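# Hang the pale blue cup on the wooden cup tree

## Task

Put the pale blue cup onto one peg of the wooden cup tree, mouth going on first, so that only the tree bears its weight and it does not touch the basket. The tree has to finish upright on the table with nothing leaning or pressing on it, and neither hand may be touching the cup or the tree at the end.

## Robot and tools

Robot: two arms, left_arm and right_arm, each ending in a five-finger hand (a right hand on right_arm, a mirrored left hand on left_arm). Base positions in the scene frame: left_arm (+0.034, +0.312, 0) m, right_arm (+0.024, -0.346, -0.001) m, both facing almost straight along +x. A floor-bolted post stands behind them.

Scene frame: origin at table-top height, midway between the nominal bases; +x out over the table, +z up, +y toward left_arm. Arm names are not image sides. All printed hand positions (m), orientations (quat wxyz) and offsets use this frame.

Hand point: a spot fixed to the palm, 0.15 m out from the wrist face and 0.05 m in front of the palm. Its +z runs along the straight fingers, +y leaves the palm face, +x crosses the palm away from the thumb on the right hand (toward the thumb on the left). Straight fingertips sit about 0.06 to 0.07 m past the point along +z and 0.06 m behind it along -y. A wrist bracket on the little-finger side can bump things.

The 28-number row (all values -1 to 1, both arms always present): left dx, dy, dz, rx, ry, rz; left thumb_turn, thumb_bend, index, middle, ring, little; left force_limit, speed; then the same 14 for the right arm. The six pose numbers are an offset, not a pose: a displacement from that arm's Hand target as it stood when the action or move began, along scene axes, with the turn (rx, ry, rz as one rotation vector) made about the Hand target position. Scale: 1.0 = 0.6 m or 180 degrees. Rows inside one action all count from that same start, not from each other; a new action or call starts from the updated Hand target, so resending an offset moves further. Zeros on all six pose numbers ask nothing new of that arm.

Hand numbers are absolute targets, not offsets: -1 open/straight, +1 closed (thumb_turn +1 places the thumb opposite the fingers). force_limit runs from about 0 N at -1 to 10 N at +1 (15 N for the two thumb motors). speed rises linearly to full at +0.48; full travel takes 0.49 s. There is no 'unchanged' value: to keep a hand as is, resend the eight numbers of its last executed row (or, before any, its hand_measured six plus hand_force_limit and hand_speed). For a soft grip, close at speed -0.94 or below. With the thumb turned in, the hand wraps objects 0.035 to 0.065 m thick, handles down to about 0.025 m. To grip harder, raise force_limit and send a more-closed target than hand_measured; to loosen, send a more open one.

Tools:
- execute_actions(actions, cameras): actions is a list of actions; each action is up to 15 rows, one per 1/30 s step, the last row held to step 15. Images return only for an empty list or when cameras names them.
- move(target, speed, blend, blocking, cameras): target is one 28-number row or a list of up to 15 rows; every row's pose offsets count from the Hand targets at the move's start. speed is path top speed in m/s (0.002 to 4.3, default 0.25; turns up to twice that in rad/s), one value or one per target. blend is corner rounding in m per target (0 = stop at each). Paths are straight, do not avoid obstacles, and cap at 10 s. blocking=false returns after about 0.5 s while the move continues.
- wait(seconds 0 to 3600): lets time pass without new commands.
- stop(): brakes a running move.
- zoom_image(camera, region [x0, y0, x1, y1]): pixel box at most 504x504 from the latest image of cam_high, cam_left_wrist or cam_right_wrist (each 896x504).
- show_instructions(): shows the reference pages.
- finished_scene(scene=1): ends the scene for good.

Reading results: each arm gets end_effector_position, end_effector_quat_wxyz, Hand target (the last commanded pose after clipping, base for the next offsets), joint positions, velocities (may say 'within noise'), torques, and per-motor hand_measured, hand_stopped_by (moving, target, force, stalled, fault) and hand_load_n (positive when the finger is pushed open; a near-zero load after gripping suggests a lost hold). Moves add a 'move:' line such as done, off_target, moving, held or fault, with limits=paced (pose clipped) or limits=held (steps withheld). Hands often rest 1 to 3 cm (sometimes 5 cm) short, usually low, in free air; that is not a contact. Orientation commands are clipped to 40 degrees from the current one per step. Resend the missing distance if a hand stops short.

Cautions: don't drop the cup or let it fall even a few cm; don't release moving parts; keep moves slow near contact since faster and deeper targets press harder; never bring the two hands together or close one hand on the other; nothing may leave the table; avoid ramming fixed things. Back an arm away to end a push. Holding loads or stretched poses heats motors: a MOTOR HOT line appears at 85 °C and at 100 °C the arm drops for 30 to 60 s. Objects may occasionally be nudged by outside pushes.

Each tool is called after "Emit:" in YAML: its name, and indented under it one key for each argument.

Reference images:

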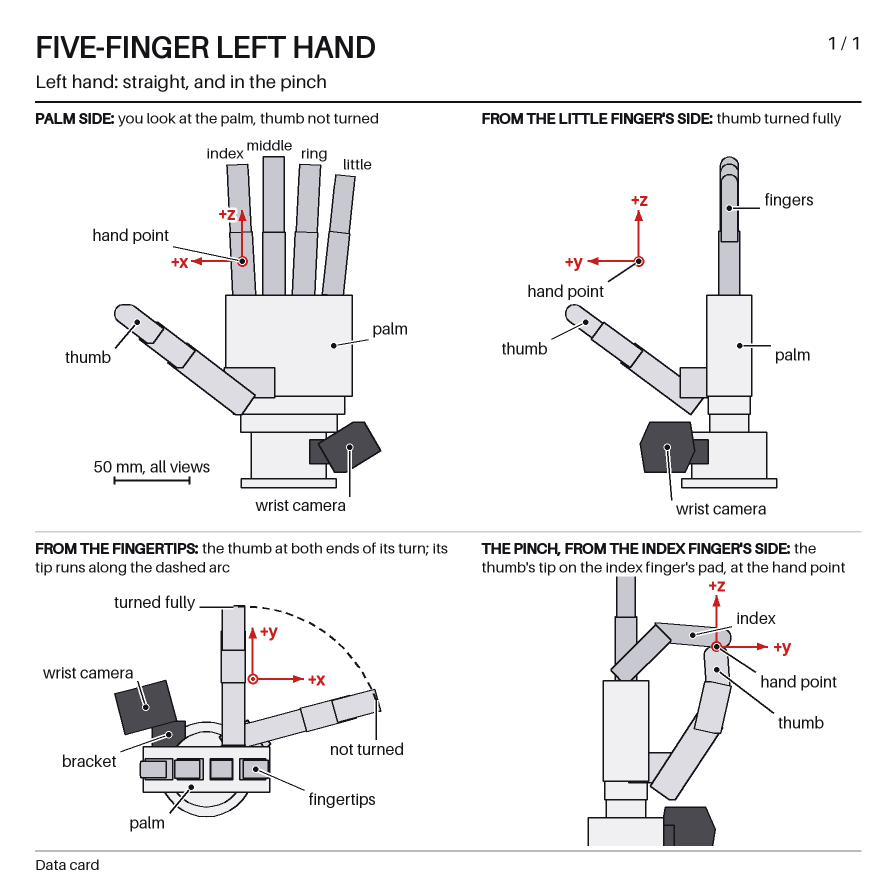

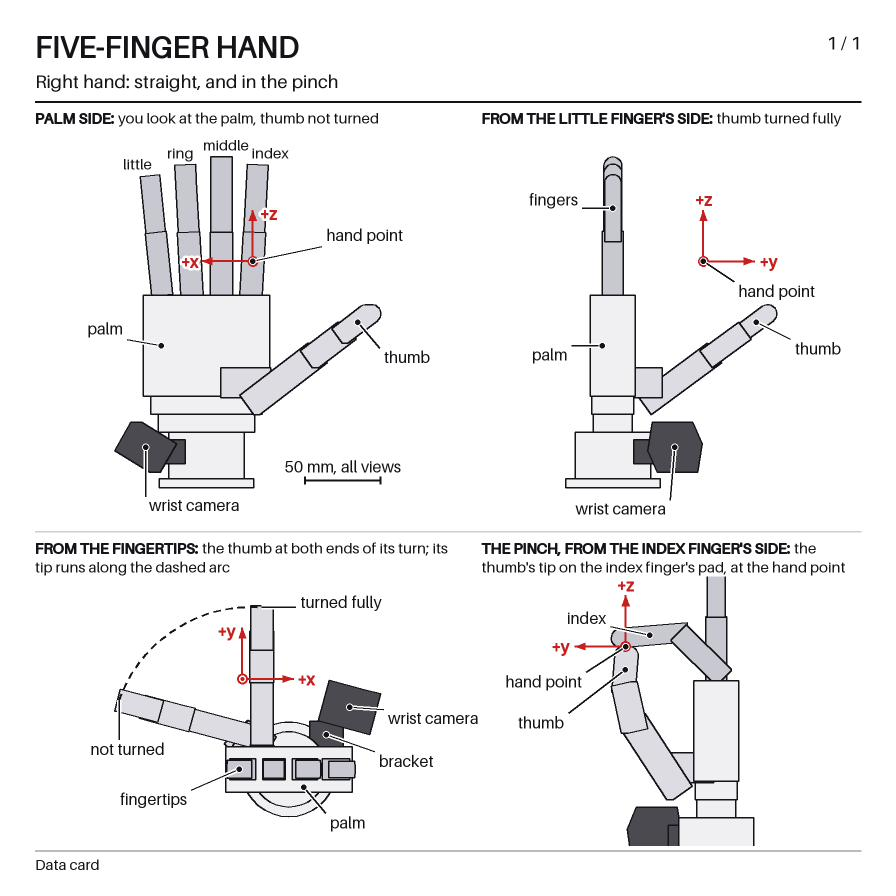

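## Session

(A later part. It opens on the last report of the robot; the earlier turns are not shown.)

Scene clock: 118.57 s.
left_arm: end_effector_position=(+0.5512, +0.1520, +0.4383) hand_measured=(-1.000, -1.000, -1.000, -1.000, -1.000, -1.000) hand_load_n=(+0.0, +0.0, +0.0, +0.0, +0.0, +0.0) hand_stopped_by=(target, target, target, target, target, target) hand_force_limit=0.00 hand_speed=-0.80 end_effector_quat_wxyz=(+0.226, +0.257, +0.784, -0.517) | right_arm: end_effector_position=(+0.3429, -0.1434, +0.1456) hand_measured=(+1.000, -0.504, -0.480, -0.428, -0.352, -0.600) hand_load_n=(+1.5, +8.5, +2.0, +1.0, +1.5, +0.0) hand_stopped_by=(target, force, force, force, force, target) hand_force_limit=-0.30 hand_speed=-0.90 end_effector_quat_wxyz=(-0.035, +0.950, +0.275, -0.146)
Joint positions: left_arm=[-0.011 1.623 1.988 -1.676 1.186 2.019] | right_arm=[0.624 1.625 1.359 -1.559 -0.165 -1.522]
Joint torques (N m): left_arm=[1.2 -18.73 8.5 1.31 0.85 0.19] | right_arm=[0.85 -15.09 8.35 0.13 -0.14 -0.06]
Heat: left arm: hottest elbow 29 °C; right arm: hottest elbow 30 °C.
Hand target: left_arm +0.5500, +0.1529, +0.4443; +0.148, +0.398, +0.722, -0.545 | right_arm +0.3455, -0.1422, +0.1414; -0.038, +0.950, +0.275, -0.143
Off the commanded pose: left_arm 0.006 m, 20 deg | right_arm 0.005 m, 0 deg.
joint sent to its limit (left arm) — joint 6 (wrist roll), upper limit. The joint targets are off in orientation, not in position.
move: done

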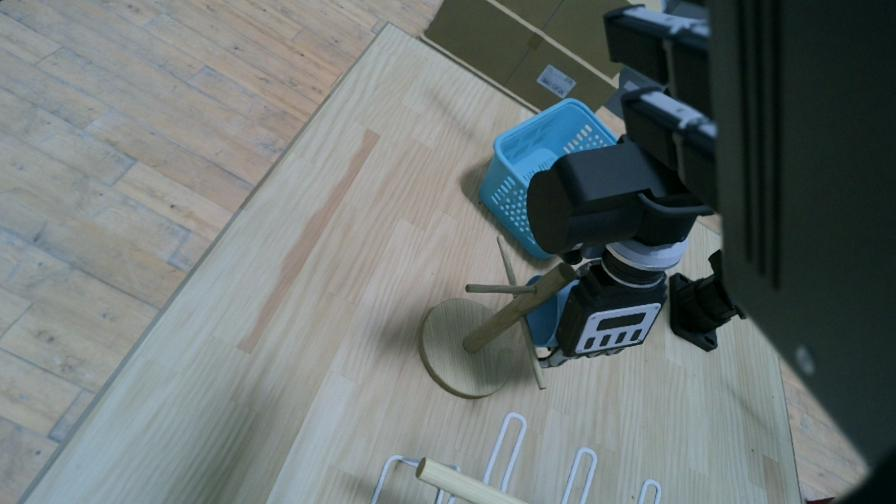

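Emit:
move:
  target: [0,0,0,0,0,0,-1,-1,-1,-1,-1,-1,0,-0.8, 0,0,-0.004,0,0,0,1,-0.5,0.01,0.01,0.0,-0.6,-0.3,-0.9]
  speed: 0.02
  cameras: ["all"]

Emit:
zoom_image:
  camera: "cam_left_wrist"
  region: [520, 240, 600, 330]

Scene clock: 119.27 s.
left_arm: end_effector_position=(+0.5512, +0.1520, +0.4383) hand_measured=(-1.000, -1.000, -1.000, -1.000, -1.000, -1.000) hand_load_n=(+0.0, +0.0, +0.0, +0.0, +0.0, +0.0) hand_stopped_by=(target, target, target, target, target, target) hand_force_limit=0.00 hand_speed=-0.80 end_effector_quat_wxyz=(+0.226, +0.257, +0.784, -0.517) | right_arm: end_effector_position=(+0.3435, -0.1429, +0.1447) hand_measured=(+1.000, -0.504, -0.480, -0.428, -0.352, -0.600) hand_load_n=(+2.5, +8.5, +1.5, +0.5, +1.5, +0.0) hand_stopped_by=(target, force, force, force, force, target) hand_force_limit=-0.30 hand_speed=-0.90 end_effector_quat_wxyz=(-0.036, +0.950, +0.275, -0.144)
Joint positions: left_arm=[-0.011 1.623 1.988 -1.676 1.186 2.019] | right_arm=[0.624 1.625 1.358 -1.554 -0.165 -1.522]
Joint torques (N m): left_arm=[1.32 -18.61 8.47 1.26 0.87 0.17] | right_arm=[0.85 -14.97 8.12 0.21 -0.15 -0.06]
Heat: left arm: hottest elbow 29 °C; right arm: hottest elbow 30 °C.
Hand target: left_arm +0.5500, +0.1529, +0.4443; +0.148, +0.398, +0.722, -0.545 | right_arm +0.3455, -0.1421, +0.1391; -0.038, +0.950, +0.275, -0.143
Off the commanded pose: left_arm 0.006 m, 20 deg | right_arm 0.006 m, 0 deg.
joint sent to its limit (left arm) — joint 6 (wrist roll), upper limit. The joint targets are off in orientation, not in position.
move: done

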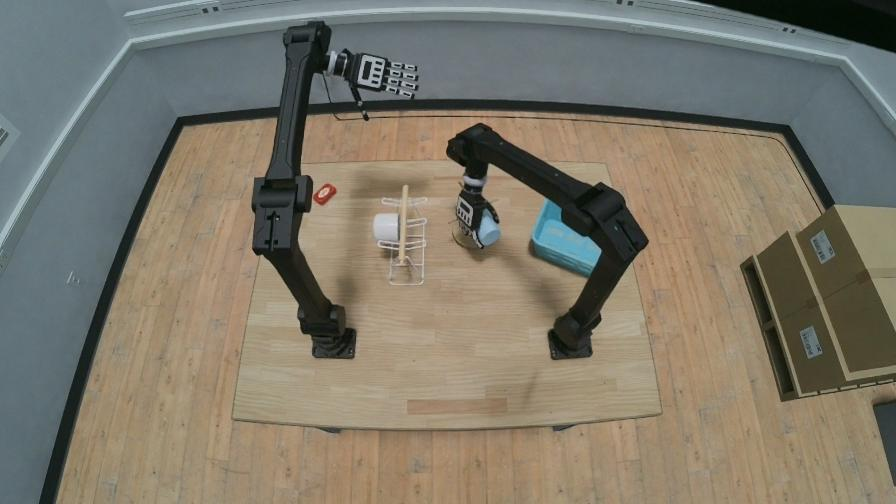

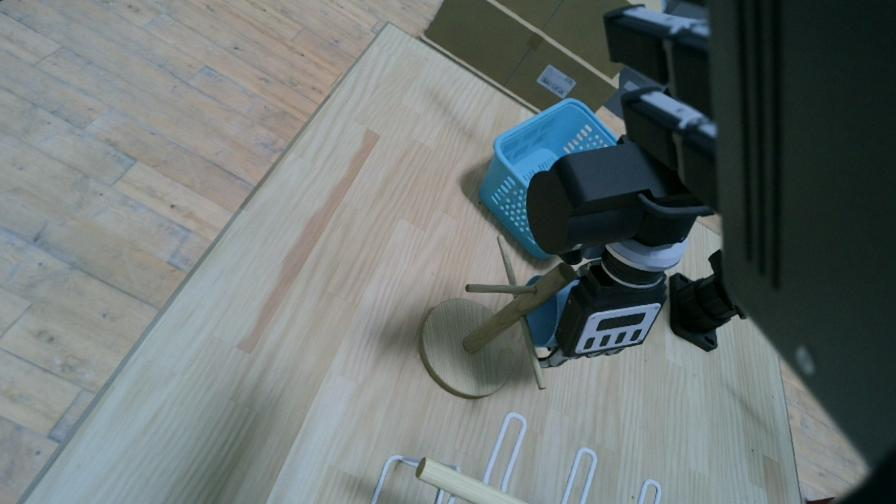

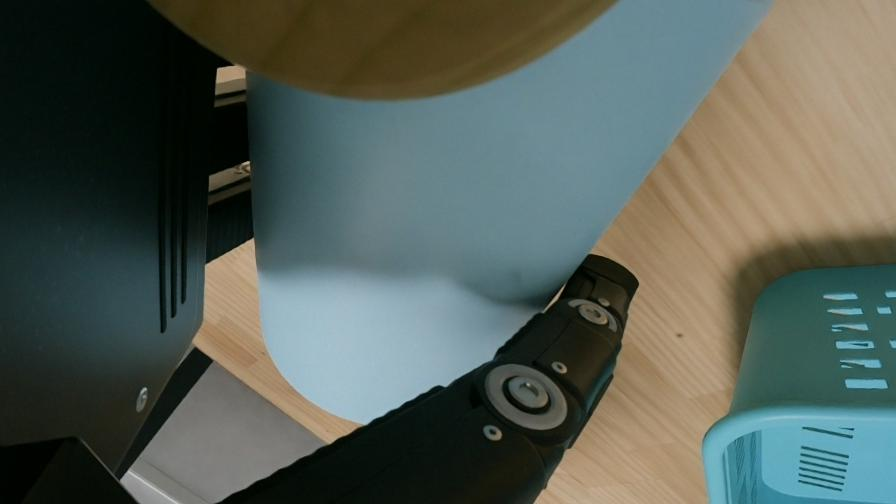

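Scaled by 5.600 from the camera's image (finer frame: 1280x720).

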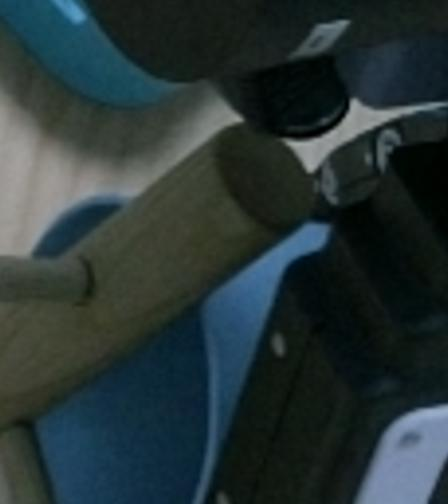

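Emit:
move:
  target: [0,0,0,0,0,0,-1,-1,-1,-1,-1,-1,0,-0.8, 0,0,0,0,0,0,1,-0.56,-0.54,-0.49,-0.41,-0.66,-0.3,-0.95]
  speed: 0.02
  cameras: ["all"]

Emit:
zoom_image:
  camera: "cam_left_wrist"
  region: [520, 240, 600, 330]

Scene clock: 121.07 s.
left_arm: end_effector_position=(+0.5512, +0.1520, +0.4383) hand_measured=(-1.000, -1.000, -1.000, -1.000, -1.000, -1.000) hand_load_n=(+0.0, +0.0, +0.0, +0.0, +0.0, +0.0) hand_stopped_by=(target, target, target, target, target, target) hand_force_limit=0.00 hand_speed=-0.80 end_effector_quat_wxyz=(+0.226, +0.257, +0.784, -0.517) | right_arm: end_effector_position=(+0.3434, -0.1431, +0.1429) hand_measured=(+1.000, -0.560, -0.540, -0.490, -0.410, -0.660) hand_load_n=(+0.5, +0.5, +0.0, +0.0, +0.0, +0.0) hand_stopped_by=(target, target, target, target, target, target) hand_force_limit=-0.30 hand_speed=-0.95 end_effector_quat_wxyz=(-0.036, +0.950, +0.275, -0.144)
Joint positions: left_arm=[-0.011 1.623 1.988 -1.676 1.186 2.019] | right_arm=[0.624 1.625 1.353 -1.548 -0.165 -1.522]
Joint torques (N m): left_arm=[1.08 -18.84 8.64 1.06 0.85 0.18] | right_arm=[0.85 -15.03 8.5 -0.02 -0.16 -0.06]
Heat: left arm: hottest elbow 29 °C; right arm: hottest elbow 30 °C.
Hand target: left_arm +0.5500, +0.1529, +0.4443; +0.148, +0.398, +0.722, -0.545 | right_arm +0.3455, -0.1421, +0.1390; -0.038, +0.950, +0.275, -0.143
Off the commanded pose: left_arm 0.006 m, 20 deg | right_arm 0.004 m, 0 deg.
joint sent to its limit (left arm) — joint 6 (wrist roll), upper limit. The joint targets are off in orientation, not in position.
move: done

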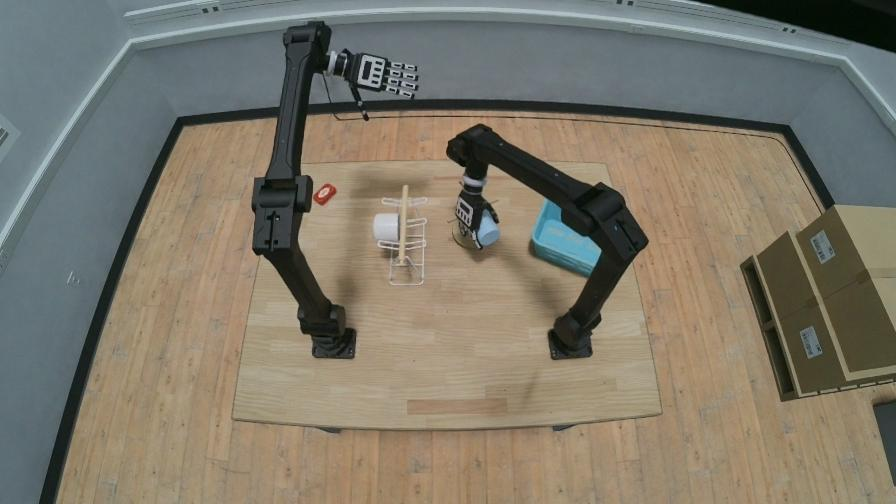

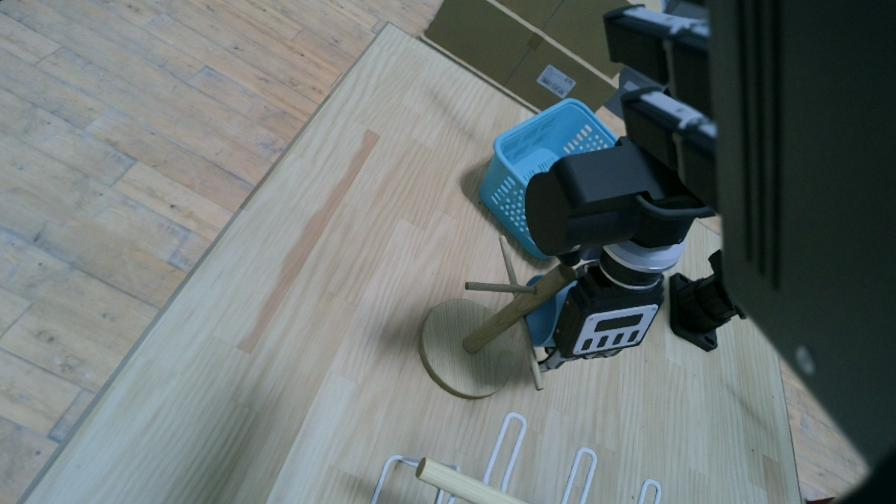

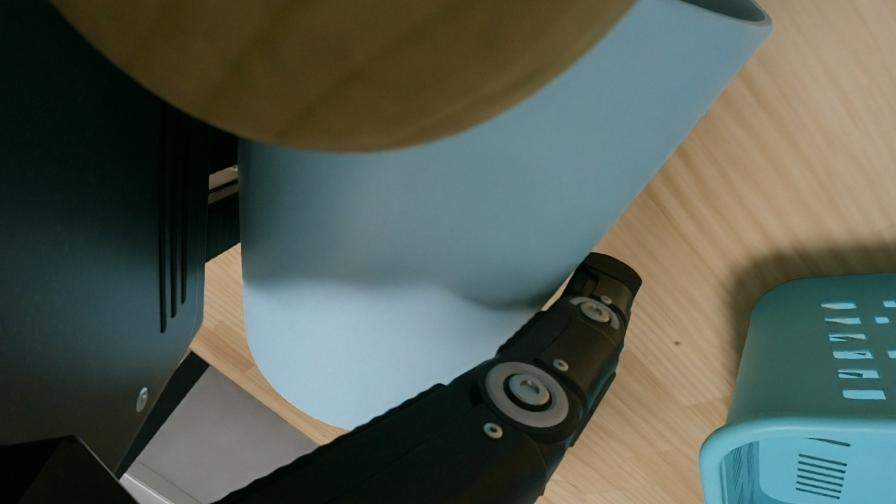

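Scaled by 5.600 from the camera's image (finer frame: 1280x720).

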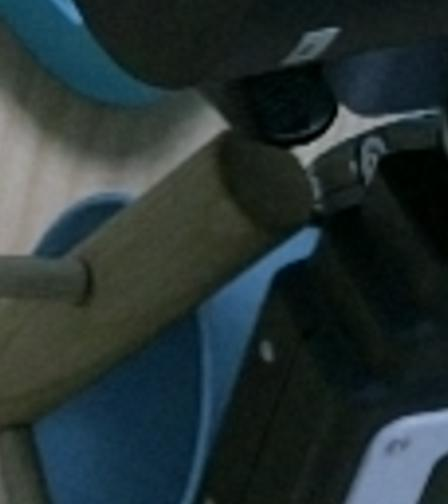

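Emit:
move:
  target: [0,0,0,0,0,0,-1,-1,-1,-1,-1,-1,0,-0.8, 0,0,0.008,0,0,0,1,-0.70,-0.64,-0.59,-0.55,-0.75,-0.3,-0.95]
  speed: 0.02
  cameras: ["all"]

Emit:
zoom_image:
  camera: "cam_left_wrist"
  region: [440, 210, 640, 400]

Emit:
zoom_image:
  camera: "cam_high"
  region: [430, 170, 530, 270]

Scene clock: 123.50 s.
left_arm: end_effector_position=(+0.5512, +0.1520, +0.4383) hand_measured=(-1.000, -1.000, -1.000, -1.000, -1.000, -1.000) hand_load_n=(+0.0, +0.0, +0.0, +0.0, -0.5, +0.0) hand_stopped_by=(target, target, target, target, target, target) hand_force_limit=0.00 hand_speed=-0.80 end_effector_quat_wxyz=(+0.226, +0.257, +0.784, -0.517) | right_arm: end_effector_position=(+0.3434, -0.1431, +0.1429) hand_measured=(+1.000, -0.700, -0.640, -0.590, -0.550, -0.750) hand_load_n=(+0.0, +0.0, +0.0, +0.0, +0.0, +0.0) hand_stopped_by=(target, target, target, target, target, target) hand_force_limit=-0.30 hand_speed=-0.95 end_effector_quat_wxyz=(-0.036, +0.950, +0.275, -0.144)
Joint positions: left_arm=[-0.011 1.623 1.988 -1.676 1.186 2.019] | right_arm=[0.624 1.625 1.353 -1.548 -0.165 -1.522]
Joint torques (N m): left_arm=[1.2 -18.43 8.65 1.31 0.78 0.15] | right_arm=[0.91 -15.38 9.25 -0.55 -0.16 -0.06]
Heat: left arm: hottest elbow 29 °C; right arm: hottest elbow 30 °C.
Hand target: left_arm +0.5500, +0.1529, +0.4443; +0.148, +0.398, +0.722, -0.545 | right_arm +0.3455, -0.1421, +0.1438; -0.038, +0.950, +0.275, -0.143
Off the commanded pose: left_arm 0.006 m, 20 deg | right_arm 0.002 m, 0 deg.
joint sent to its limit (left arm) — joint 6 (wrist roll), upper limit. The joint targets are off in orientation, not in position.
move: done

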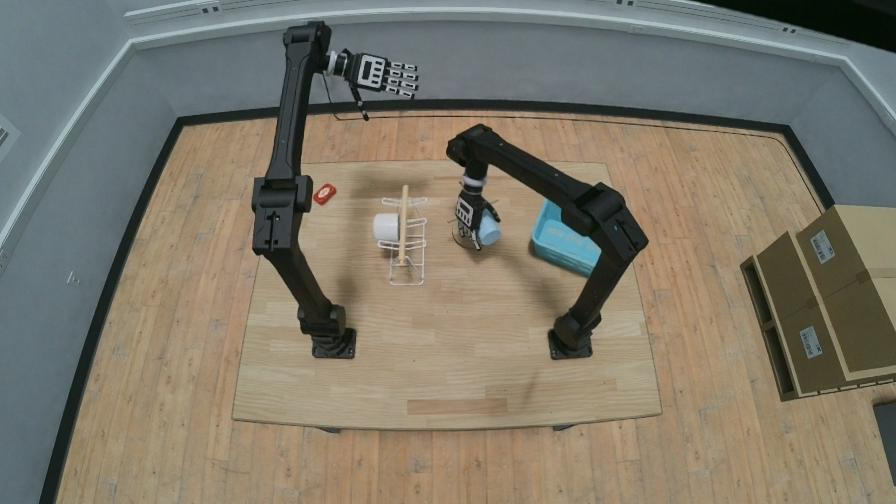

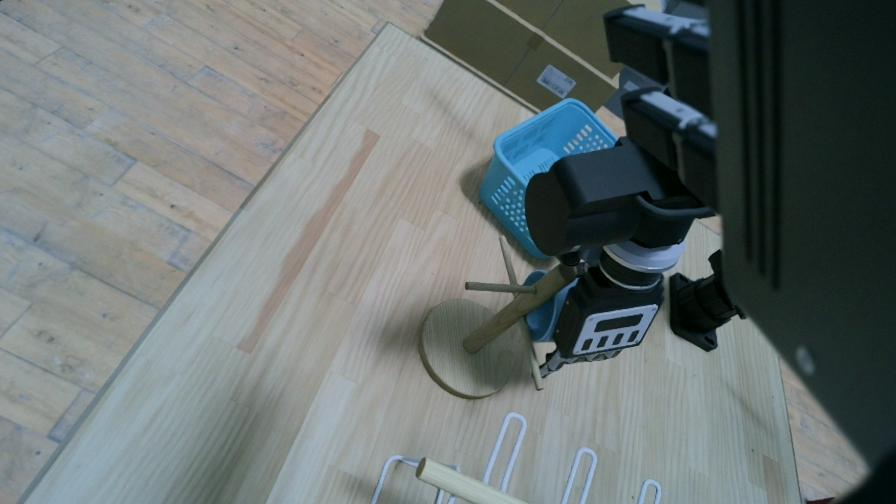

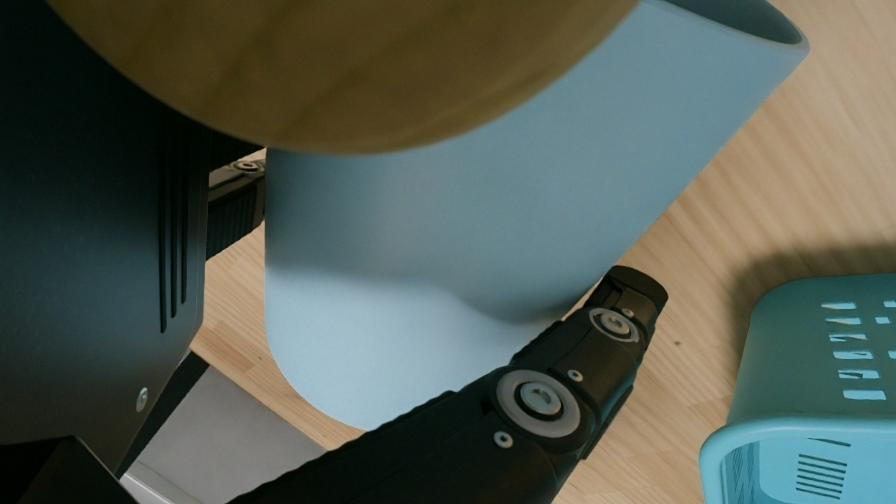

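Scaled by 2.520 from the camera's image (finer frame: 1280x720).

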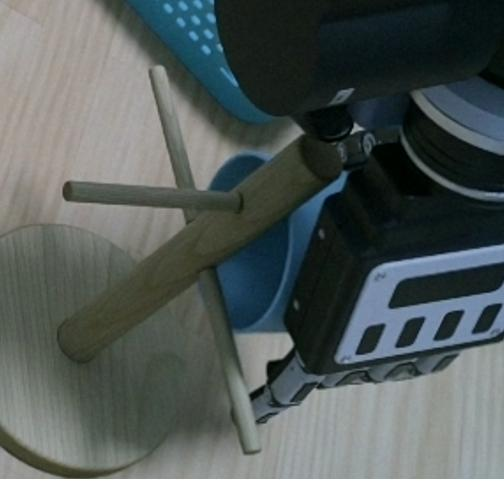

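Scaled by 5.040 from the camera's image (finer frame: 1280x720).

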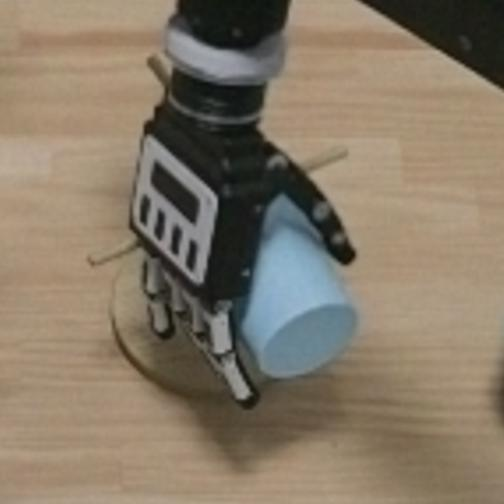

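Emit:
move:
  target: [0,0,0,0,0,0,-1,-1,-1,-1,-1,-1,0,-0.8, 0,0,0,0,0,0,1,-0.85,-0.78,-0.74,-0.70,-0.85,-0.3,-0.95]
  speed: 0.02
  cameras: ["all"]

Emit:
zoom_image:
  camera: "cam_left_wrist"
  region: [440, 210, 640, 400]

Emit:
zoom_image:
  camera: "cam_high"
  region: [430, 170, 530, 270]

Scene clock: 126.00 s.
left_arm: end_effector_position=(+0.5512, +0.1520, +0.4383) hand_measured=(-1.000, -1.000, -1.000, -1.000, -1.000, -1.000) hand_load_n=(+0.0, +0.5, +0.0, +0.0, +0.0, +0.0) hand_stopped_by=(target, target, target, target, target, target) hand_force_limit=0.00 hand_speed=-0.80 end_effector_quat_wxyz=(+0.226, +0.257, +0.784, -0.517) | right_arm: end_effector_position=(+0.3434, -0.1431, +0.1429) hand_measured=(+1.000, -0.850, -0.780, -0.740, -0.700, -0.850) hand_load_n=(+0.0, +0.0, +0.0, +0.0, +0.0, +0.0) hand_stopped_by=(target, target, target, target, target, target) hand_force_limit=-0.30 hand_speed=-0.95 end_effector_quat_wxyz=(-0.036, +0.950, +0.275, -0.144)
Joint positions: left_arm=[-0.011 1.623 1.988 -1.676 1.186 2.019] | right_arm=[0.624 1.625 1.353 -1.548 -0.165 -1.522]
Joint torques (N m): left_arm=[0.32 -17.79 8.44 1.32 0.76 0.14] | right_arm=[0.79 -15.38 9.26 -0.57 -0.16 -0.06]
Heat: left arm: hottest elbow 29 °C; right arm: hottest elbow 30 °C.
Hand target: left_arm +0.5500, +0.1529, +0.4443; +0.148, +0.398, +0.722, -0.545 | right_arm +0.3455, -0.1421, +0.1438; -0.038, +0.950, +0.275, -0.143
Off the commanded pose: left_arm 0.006 m, 20 deg | right_arm 0.002 m, 0 deg.
joint sent to its limit (left arm) — joint 6 (wrist roll), upper limit. The joint targets are off in orientation, not in position.
move: done

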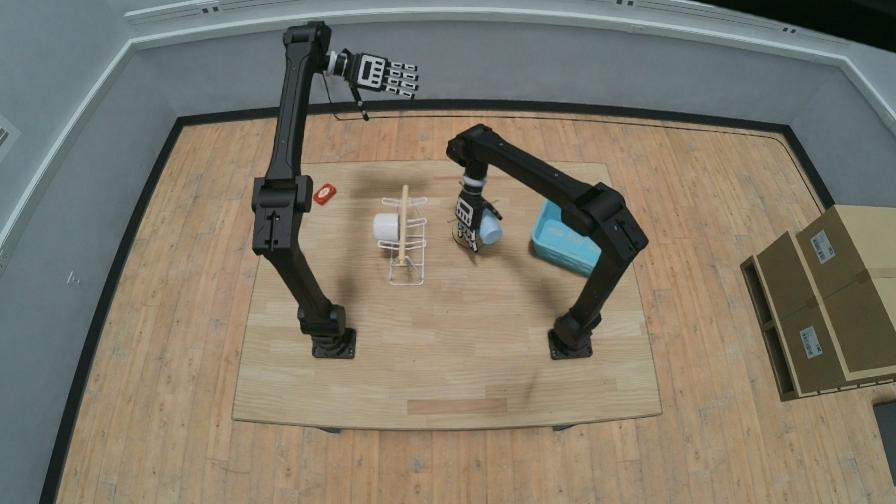

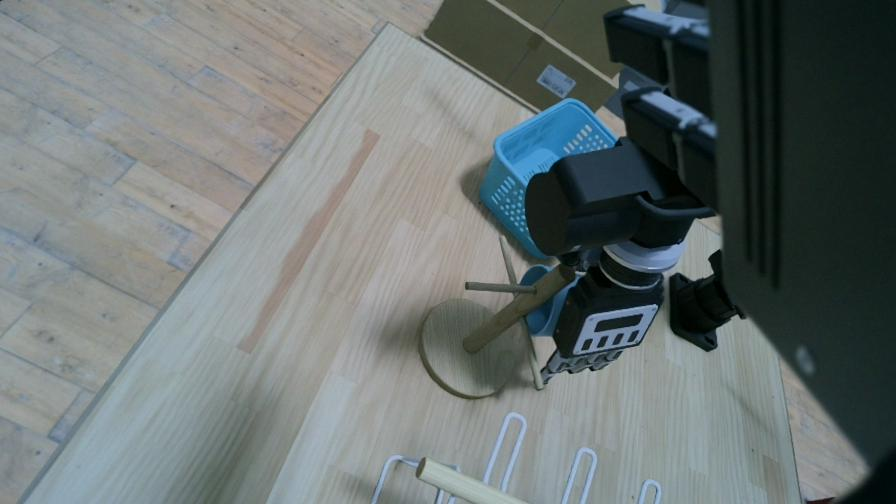

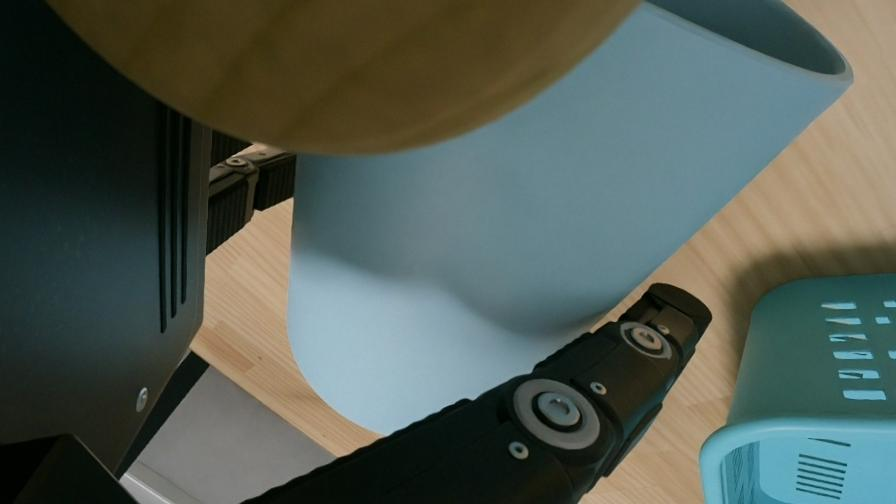

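Scaled by 2.520 from the camera's image (finer frame: 1280x720).

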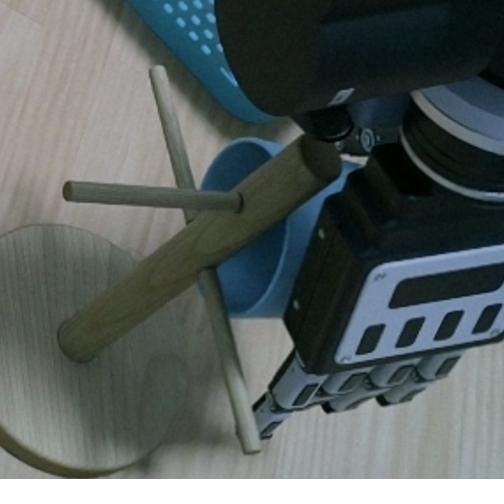

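Scaled by 5.040 from the camera's image (finer frame: 1280x720).

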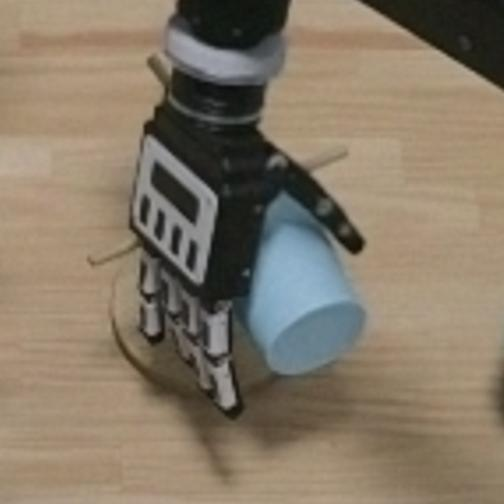

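Emit:
move:
  target: [0,0,0,0,0,0,-1,-1,-1,-1,-1,-1,0,-0.8, 0,0,0.008,0,0,0,1,-1,-0.9,-0.9,-0.9,-1,-0.3,-0.95]
  speed: 0.02
  cameras: ["all"]

Emit:
zoom_image:
  camera: "cam_left_wrist"
  region: [440, 210, 640, 400]

Emit:
zoom_image:
  camera: "cam_high"
  region: [430, 170, 530, 270]

Scene clock: 128.60 s.
left_arm: end_effector_position=(+0.5512, +0.1520, +0.4383) hand_measured=(-1.000, -1.000, -1.000, -1.000, -1.000, -1.000) hand_load_n=(+0.0, +0.0, +0.0, +0.0, +0.0, +0.0) hand_stopped_by=(target, target, target, target, target, target) hand_force_limit=0.00 hand_speed=-0.80 end_effector_quat_wxyz=(+0.226, +0.257, +0.784, -0.517) | right_arm: end_effector_position=(+0.3426, -0.1437, +0.1433) hand_measured=(+1.000, -1.000, -0.900, -0.900, -0.900, -1.000) hand_load_n=(+0.0, -0.5, +0.0, +0.0, +0.0, +0.0) hand_stopped_by=(target, target, target, target, target, target) hand_force_limit=-0.30 hand_speed=-0.95 end_effector_quat_wxyz=(-0.035, +0.950, +0.275, -0.146)
Joint positions: left_arm=[-0.011 1.623 1.988 -1.676 1.186 2.019] | right_arm=[0.624 1.625 1.353 -1.552 -0.165 -1.522]
Joint torques (N m): left_arm=[1.03 -18.9 8.53 1.18 0.83 0.15] | right_arm=[0.91 -15.62 10.02 -0.96 -0.17 -0.06]
Heat: left arm: hottest elbow 29 °C; right arm: hottest elbow 30 °C.
Hand target: left_arm +0.5500, +0.1529, +0.4443; +0.148, +0.398, +0.722, -0.545 | right_arm +0.3455, -0.1422, +0.1487; -0.038, +0.950, +0.275, -0.143
Off the commanded pose: left_arm 0.006 m, 20 deg | right_arm 0.006 m, 0 deg.
joint sent to its limit (left arm) — joint 6 (wrist roll), upper limit. The joint targets are off in orientation, not in position.
move: done

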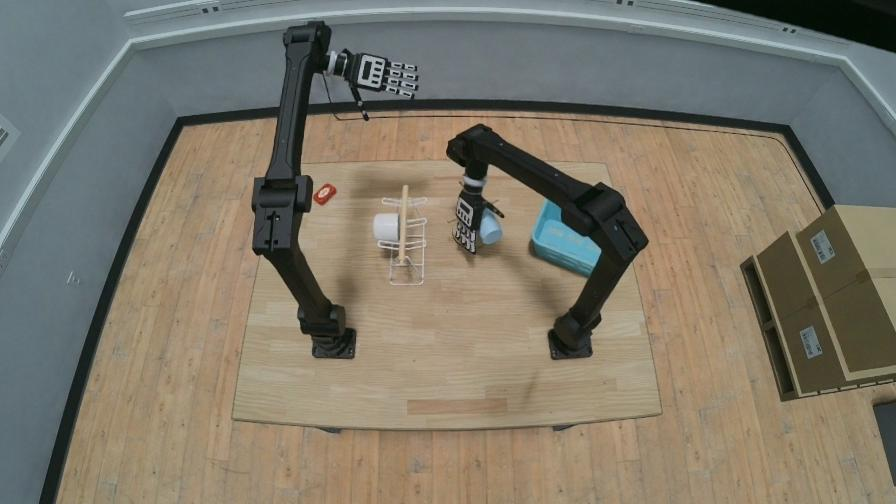

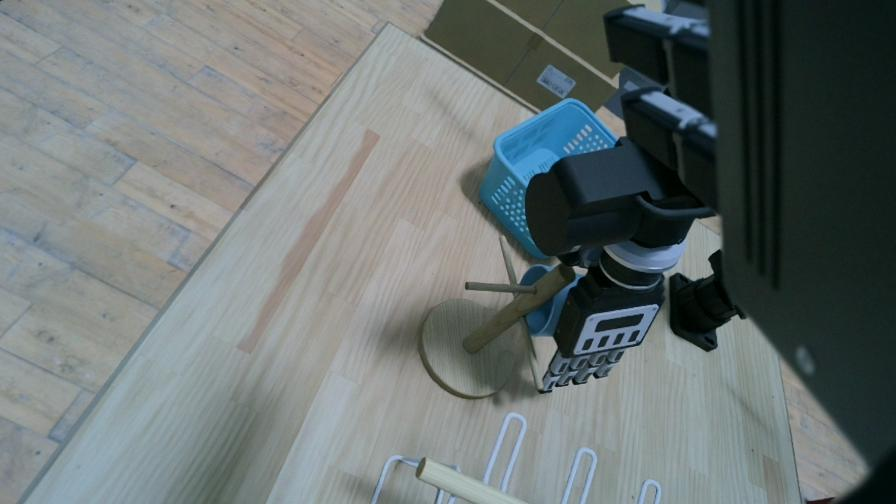

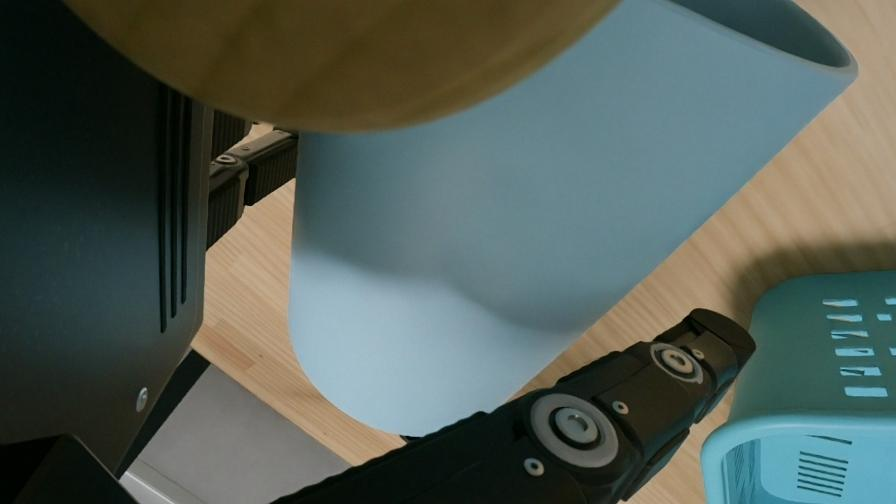

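Scaled by 2.520 from the camera's image (finer frame: 1280x720).

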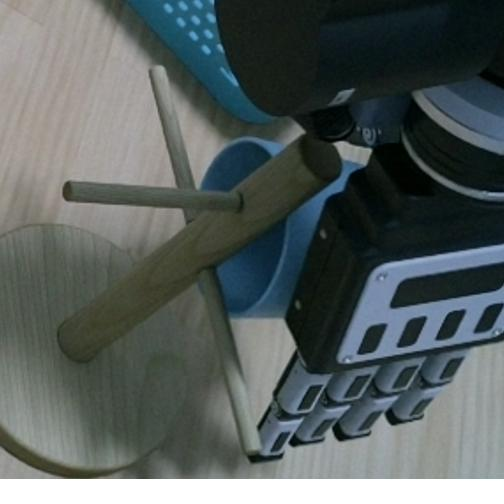

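Scaled by 5.040 from the camera's image (finer frame: 1280x720).

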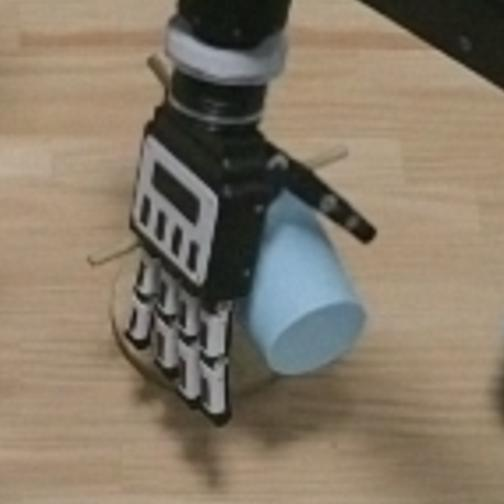

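Emit:
move:
  target: [0,0,0,0,0,0,-1,-1,-1,-1,-1,-1,0,-0.8, -0.008,-0.005,0.05,0,0,0,1,-1,-0.95,-0.95,-0.95,-1,-0.3,-0.95]
  speed: 0.04
  cameras: ["all"]

Emit:
zoom_image:
  camera: "cam_left_wrist"
  region: [440, 210, 640, 400]

Emit:
zoom_image:
  camera: "cam_high"
  region: [430, 170, 530, 270]

Scene clock: 130.10 s.
left_arm: end_effector_position=(+0.5512, +0.1520, +0.4383) hand_measured=(-1.000, -1.000, -1.000, -1.000, -1.000, -1.000) hand_load_n=(-0.5, +0.0, -0.5, -0.5, +0.0, +0.0) hand_stopped_by=(target, target, target, target, target, target) hand_force_limit=0.00 hand_speed=-0.80 end_effector_quat_wxyz=(+0.226, +0.257, +0.784, -0.517) | right_arm: end_effector_position=(+0.3311, -0.1521, +0.1618) hand_measured=(+1.000, -1.000, -0.950, -0.950, -0.950, -1.000) hand_load_n=(+0.0, +0.0, +0.0, +0.0, +0.0, +0.0) hand_stopped_by=(target, target, target, target, target, target) hand_force_limit=-0.30 hand_speed=-0.95 end_effector_quat_wxyz=(-0.029, +0.948, +0.273, -0.163)
Joint positions: left_arm=[-0.011 1.623 1.988 -1.676 1.186 2.019] | right_arm=[0.624 1.604 1.367 -1.624 -0.165 -1.522]
Joint torques (N m): left_arm=[0.67 -18.73 8.58 1.11 0.86 0.09] | right_arm=[0.97 -16.15 12.48 -0.98 -0.17 -0.05]
Heat: left arm: hottest elbow 29 °C; right arm: hottest elbow 30 °C.
Hand target: left_arm +0.5500, +0.1529, +0.4443; +0.148, +0.398, +0.722, -0.545 | right_arm +0.3407, -0.1451, +0.1785; -0.038, +0.950, +0.275, -0.143
Off the commanded pose: left_arm 0.006 m, 20 deg | right_arm 0.021 m, 3 deg.
joint sent to its limit (left arm) — joint 6 (wrist roll), upper limit. The joint targets are off in orientation, not in position.
move: off_target (right_arm)

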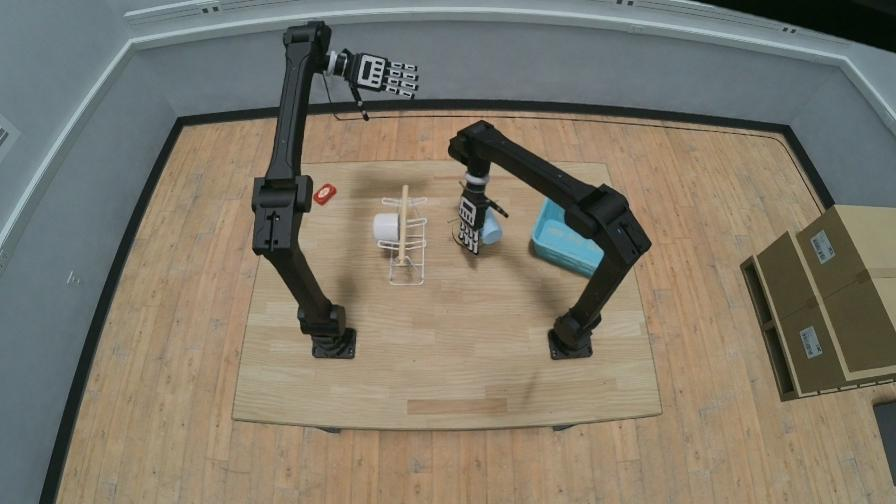

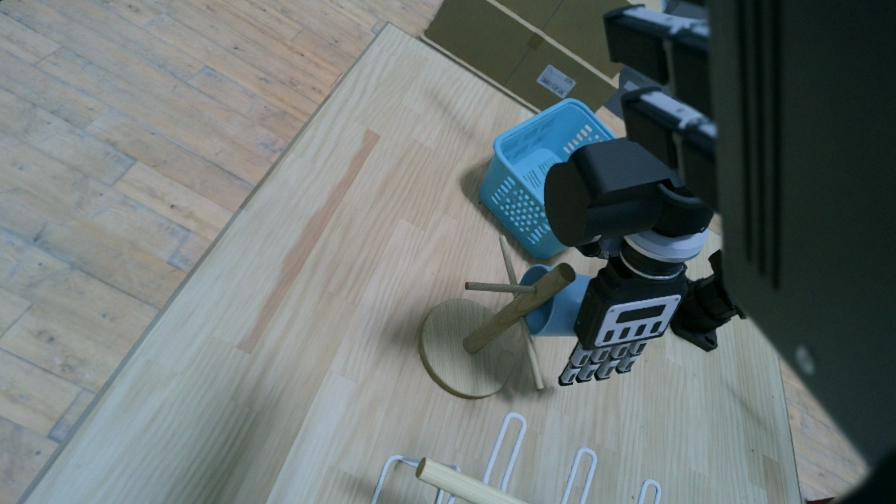

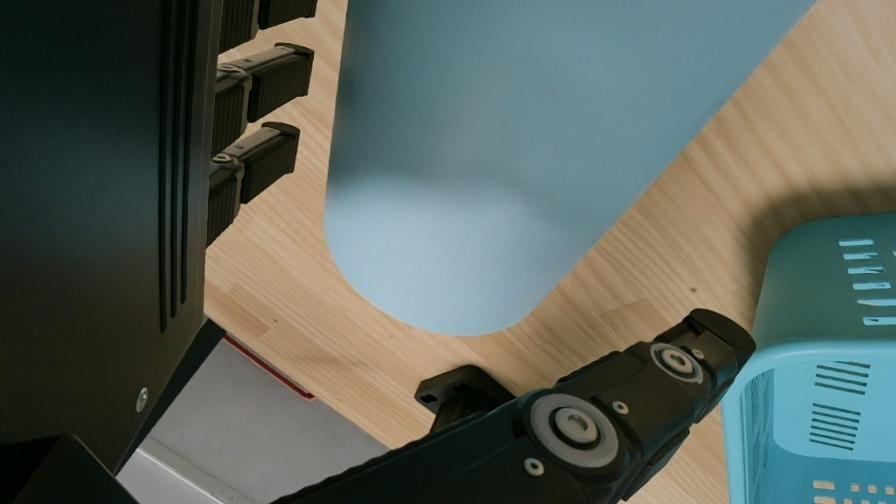

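Scaled by 2.520 from the camera's image (finer frame: 1280x720).

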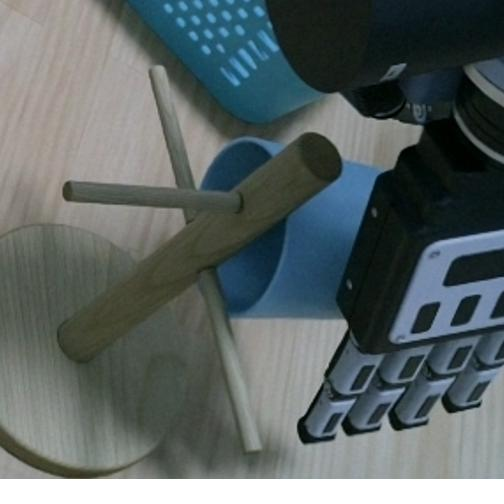

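Scaled by 5.040 from the camera's image (finer frame: 1280x720).

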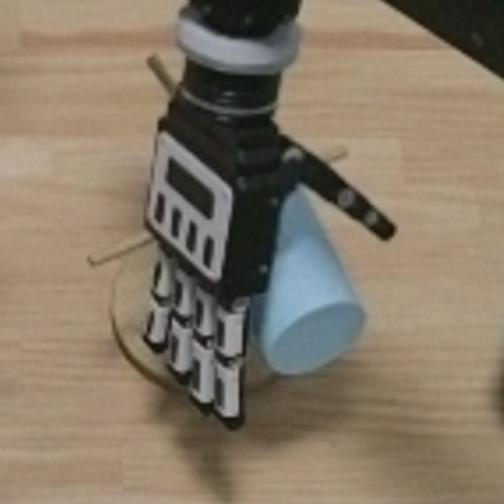

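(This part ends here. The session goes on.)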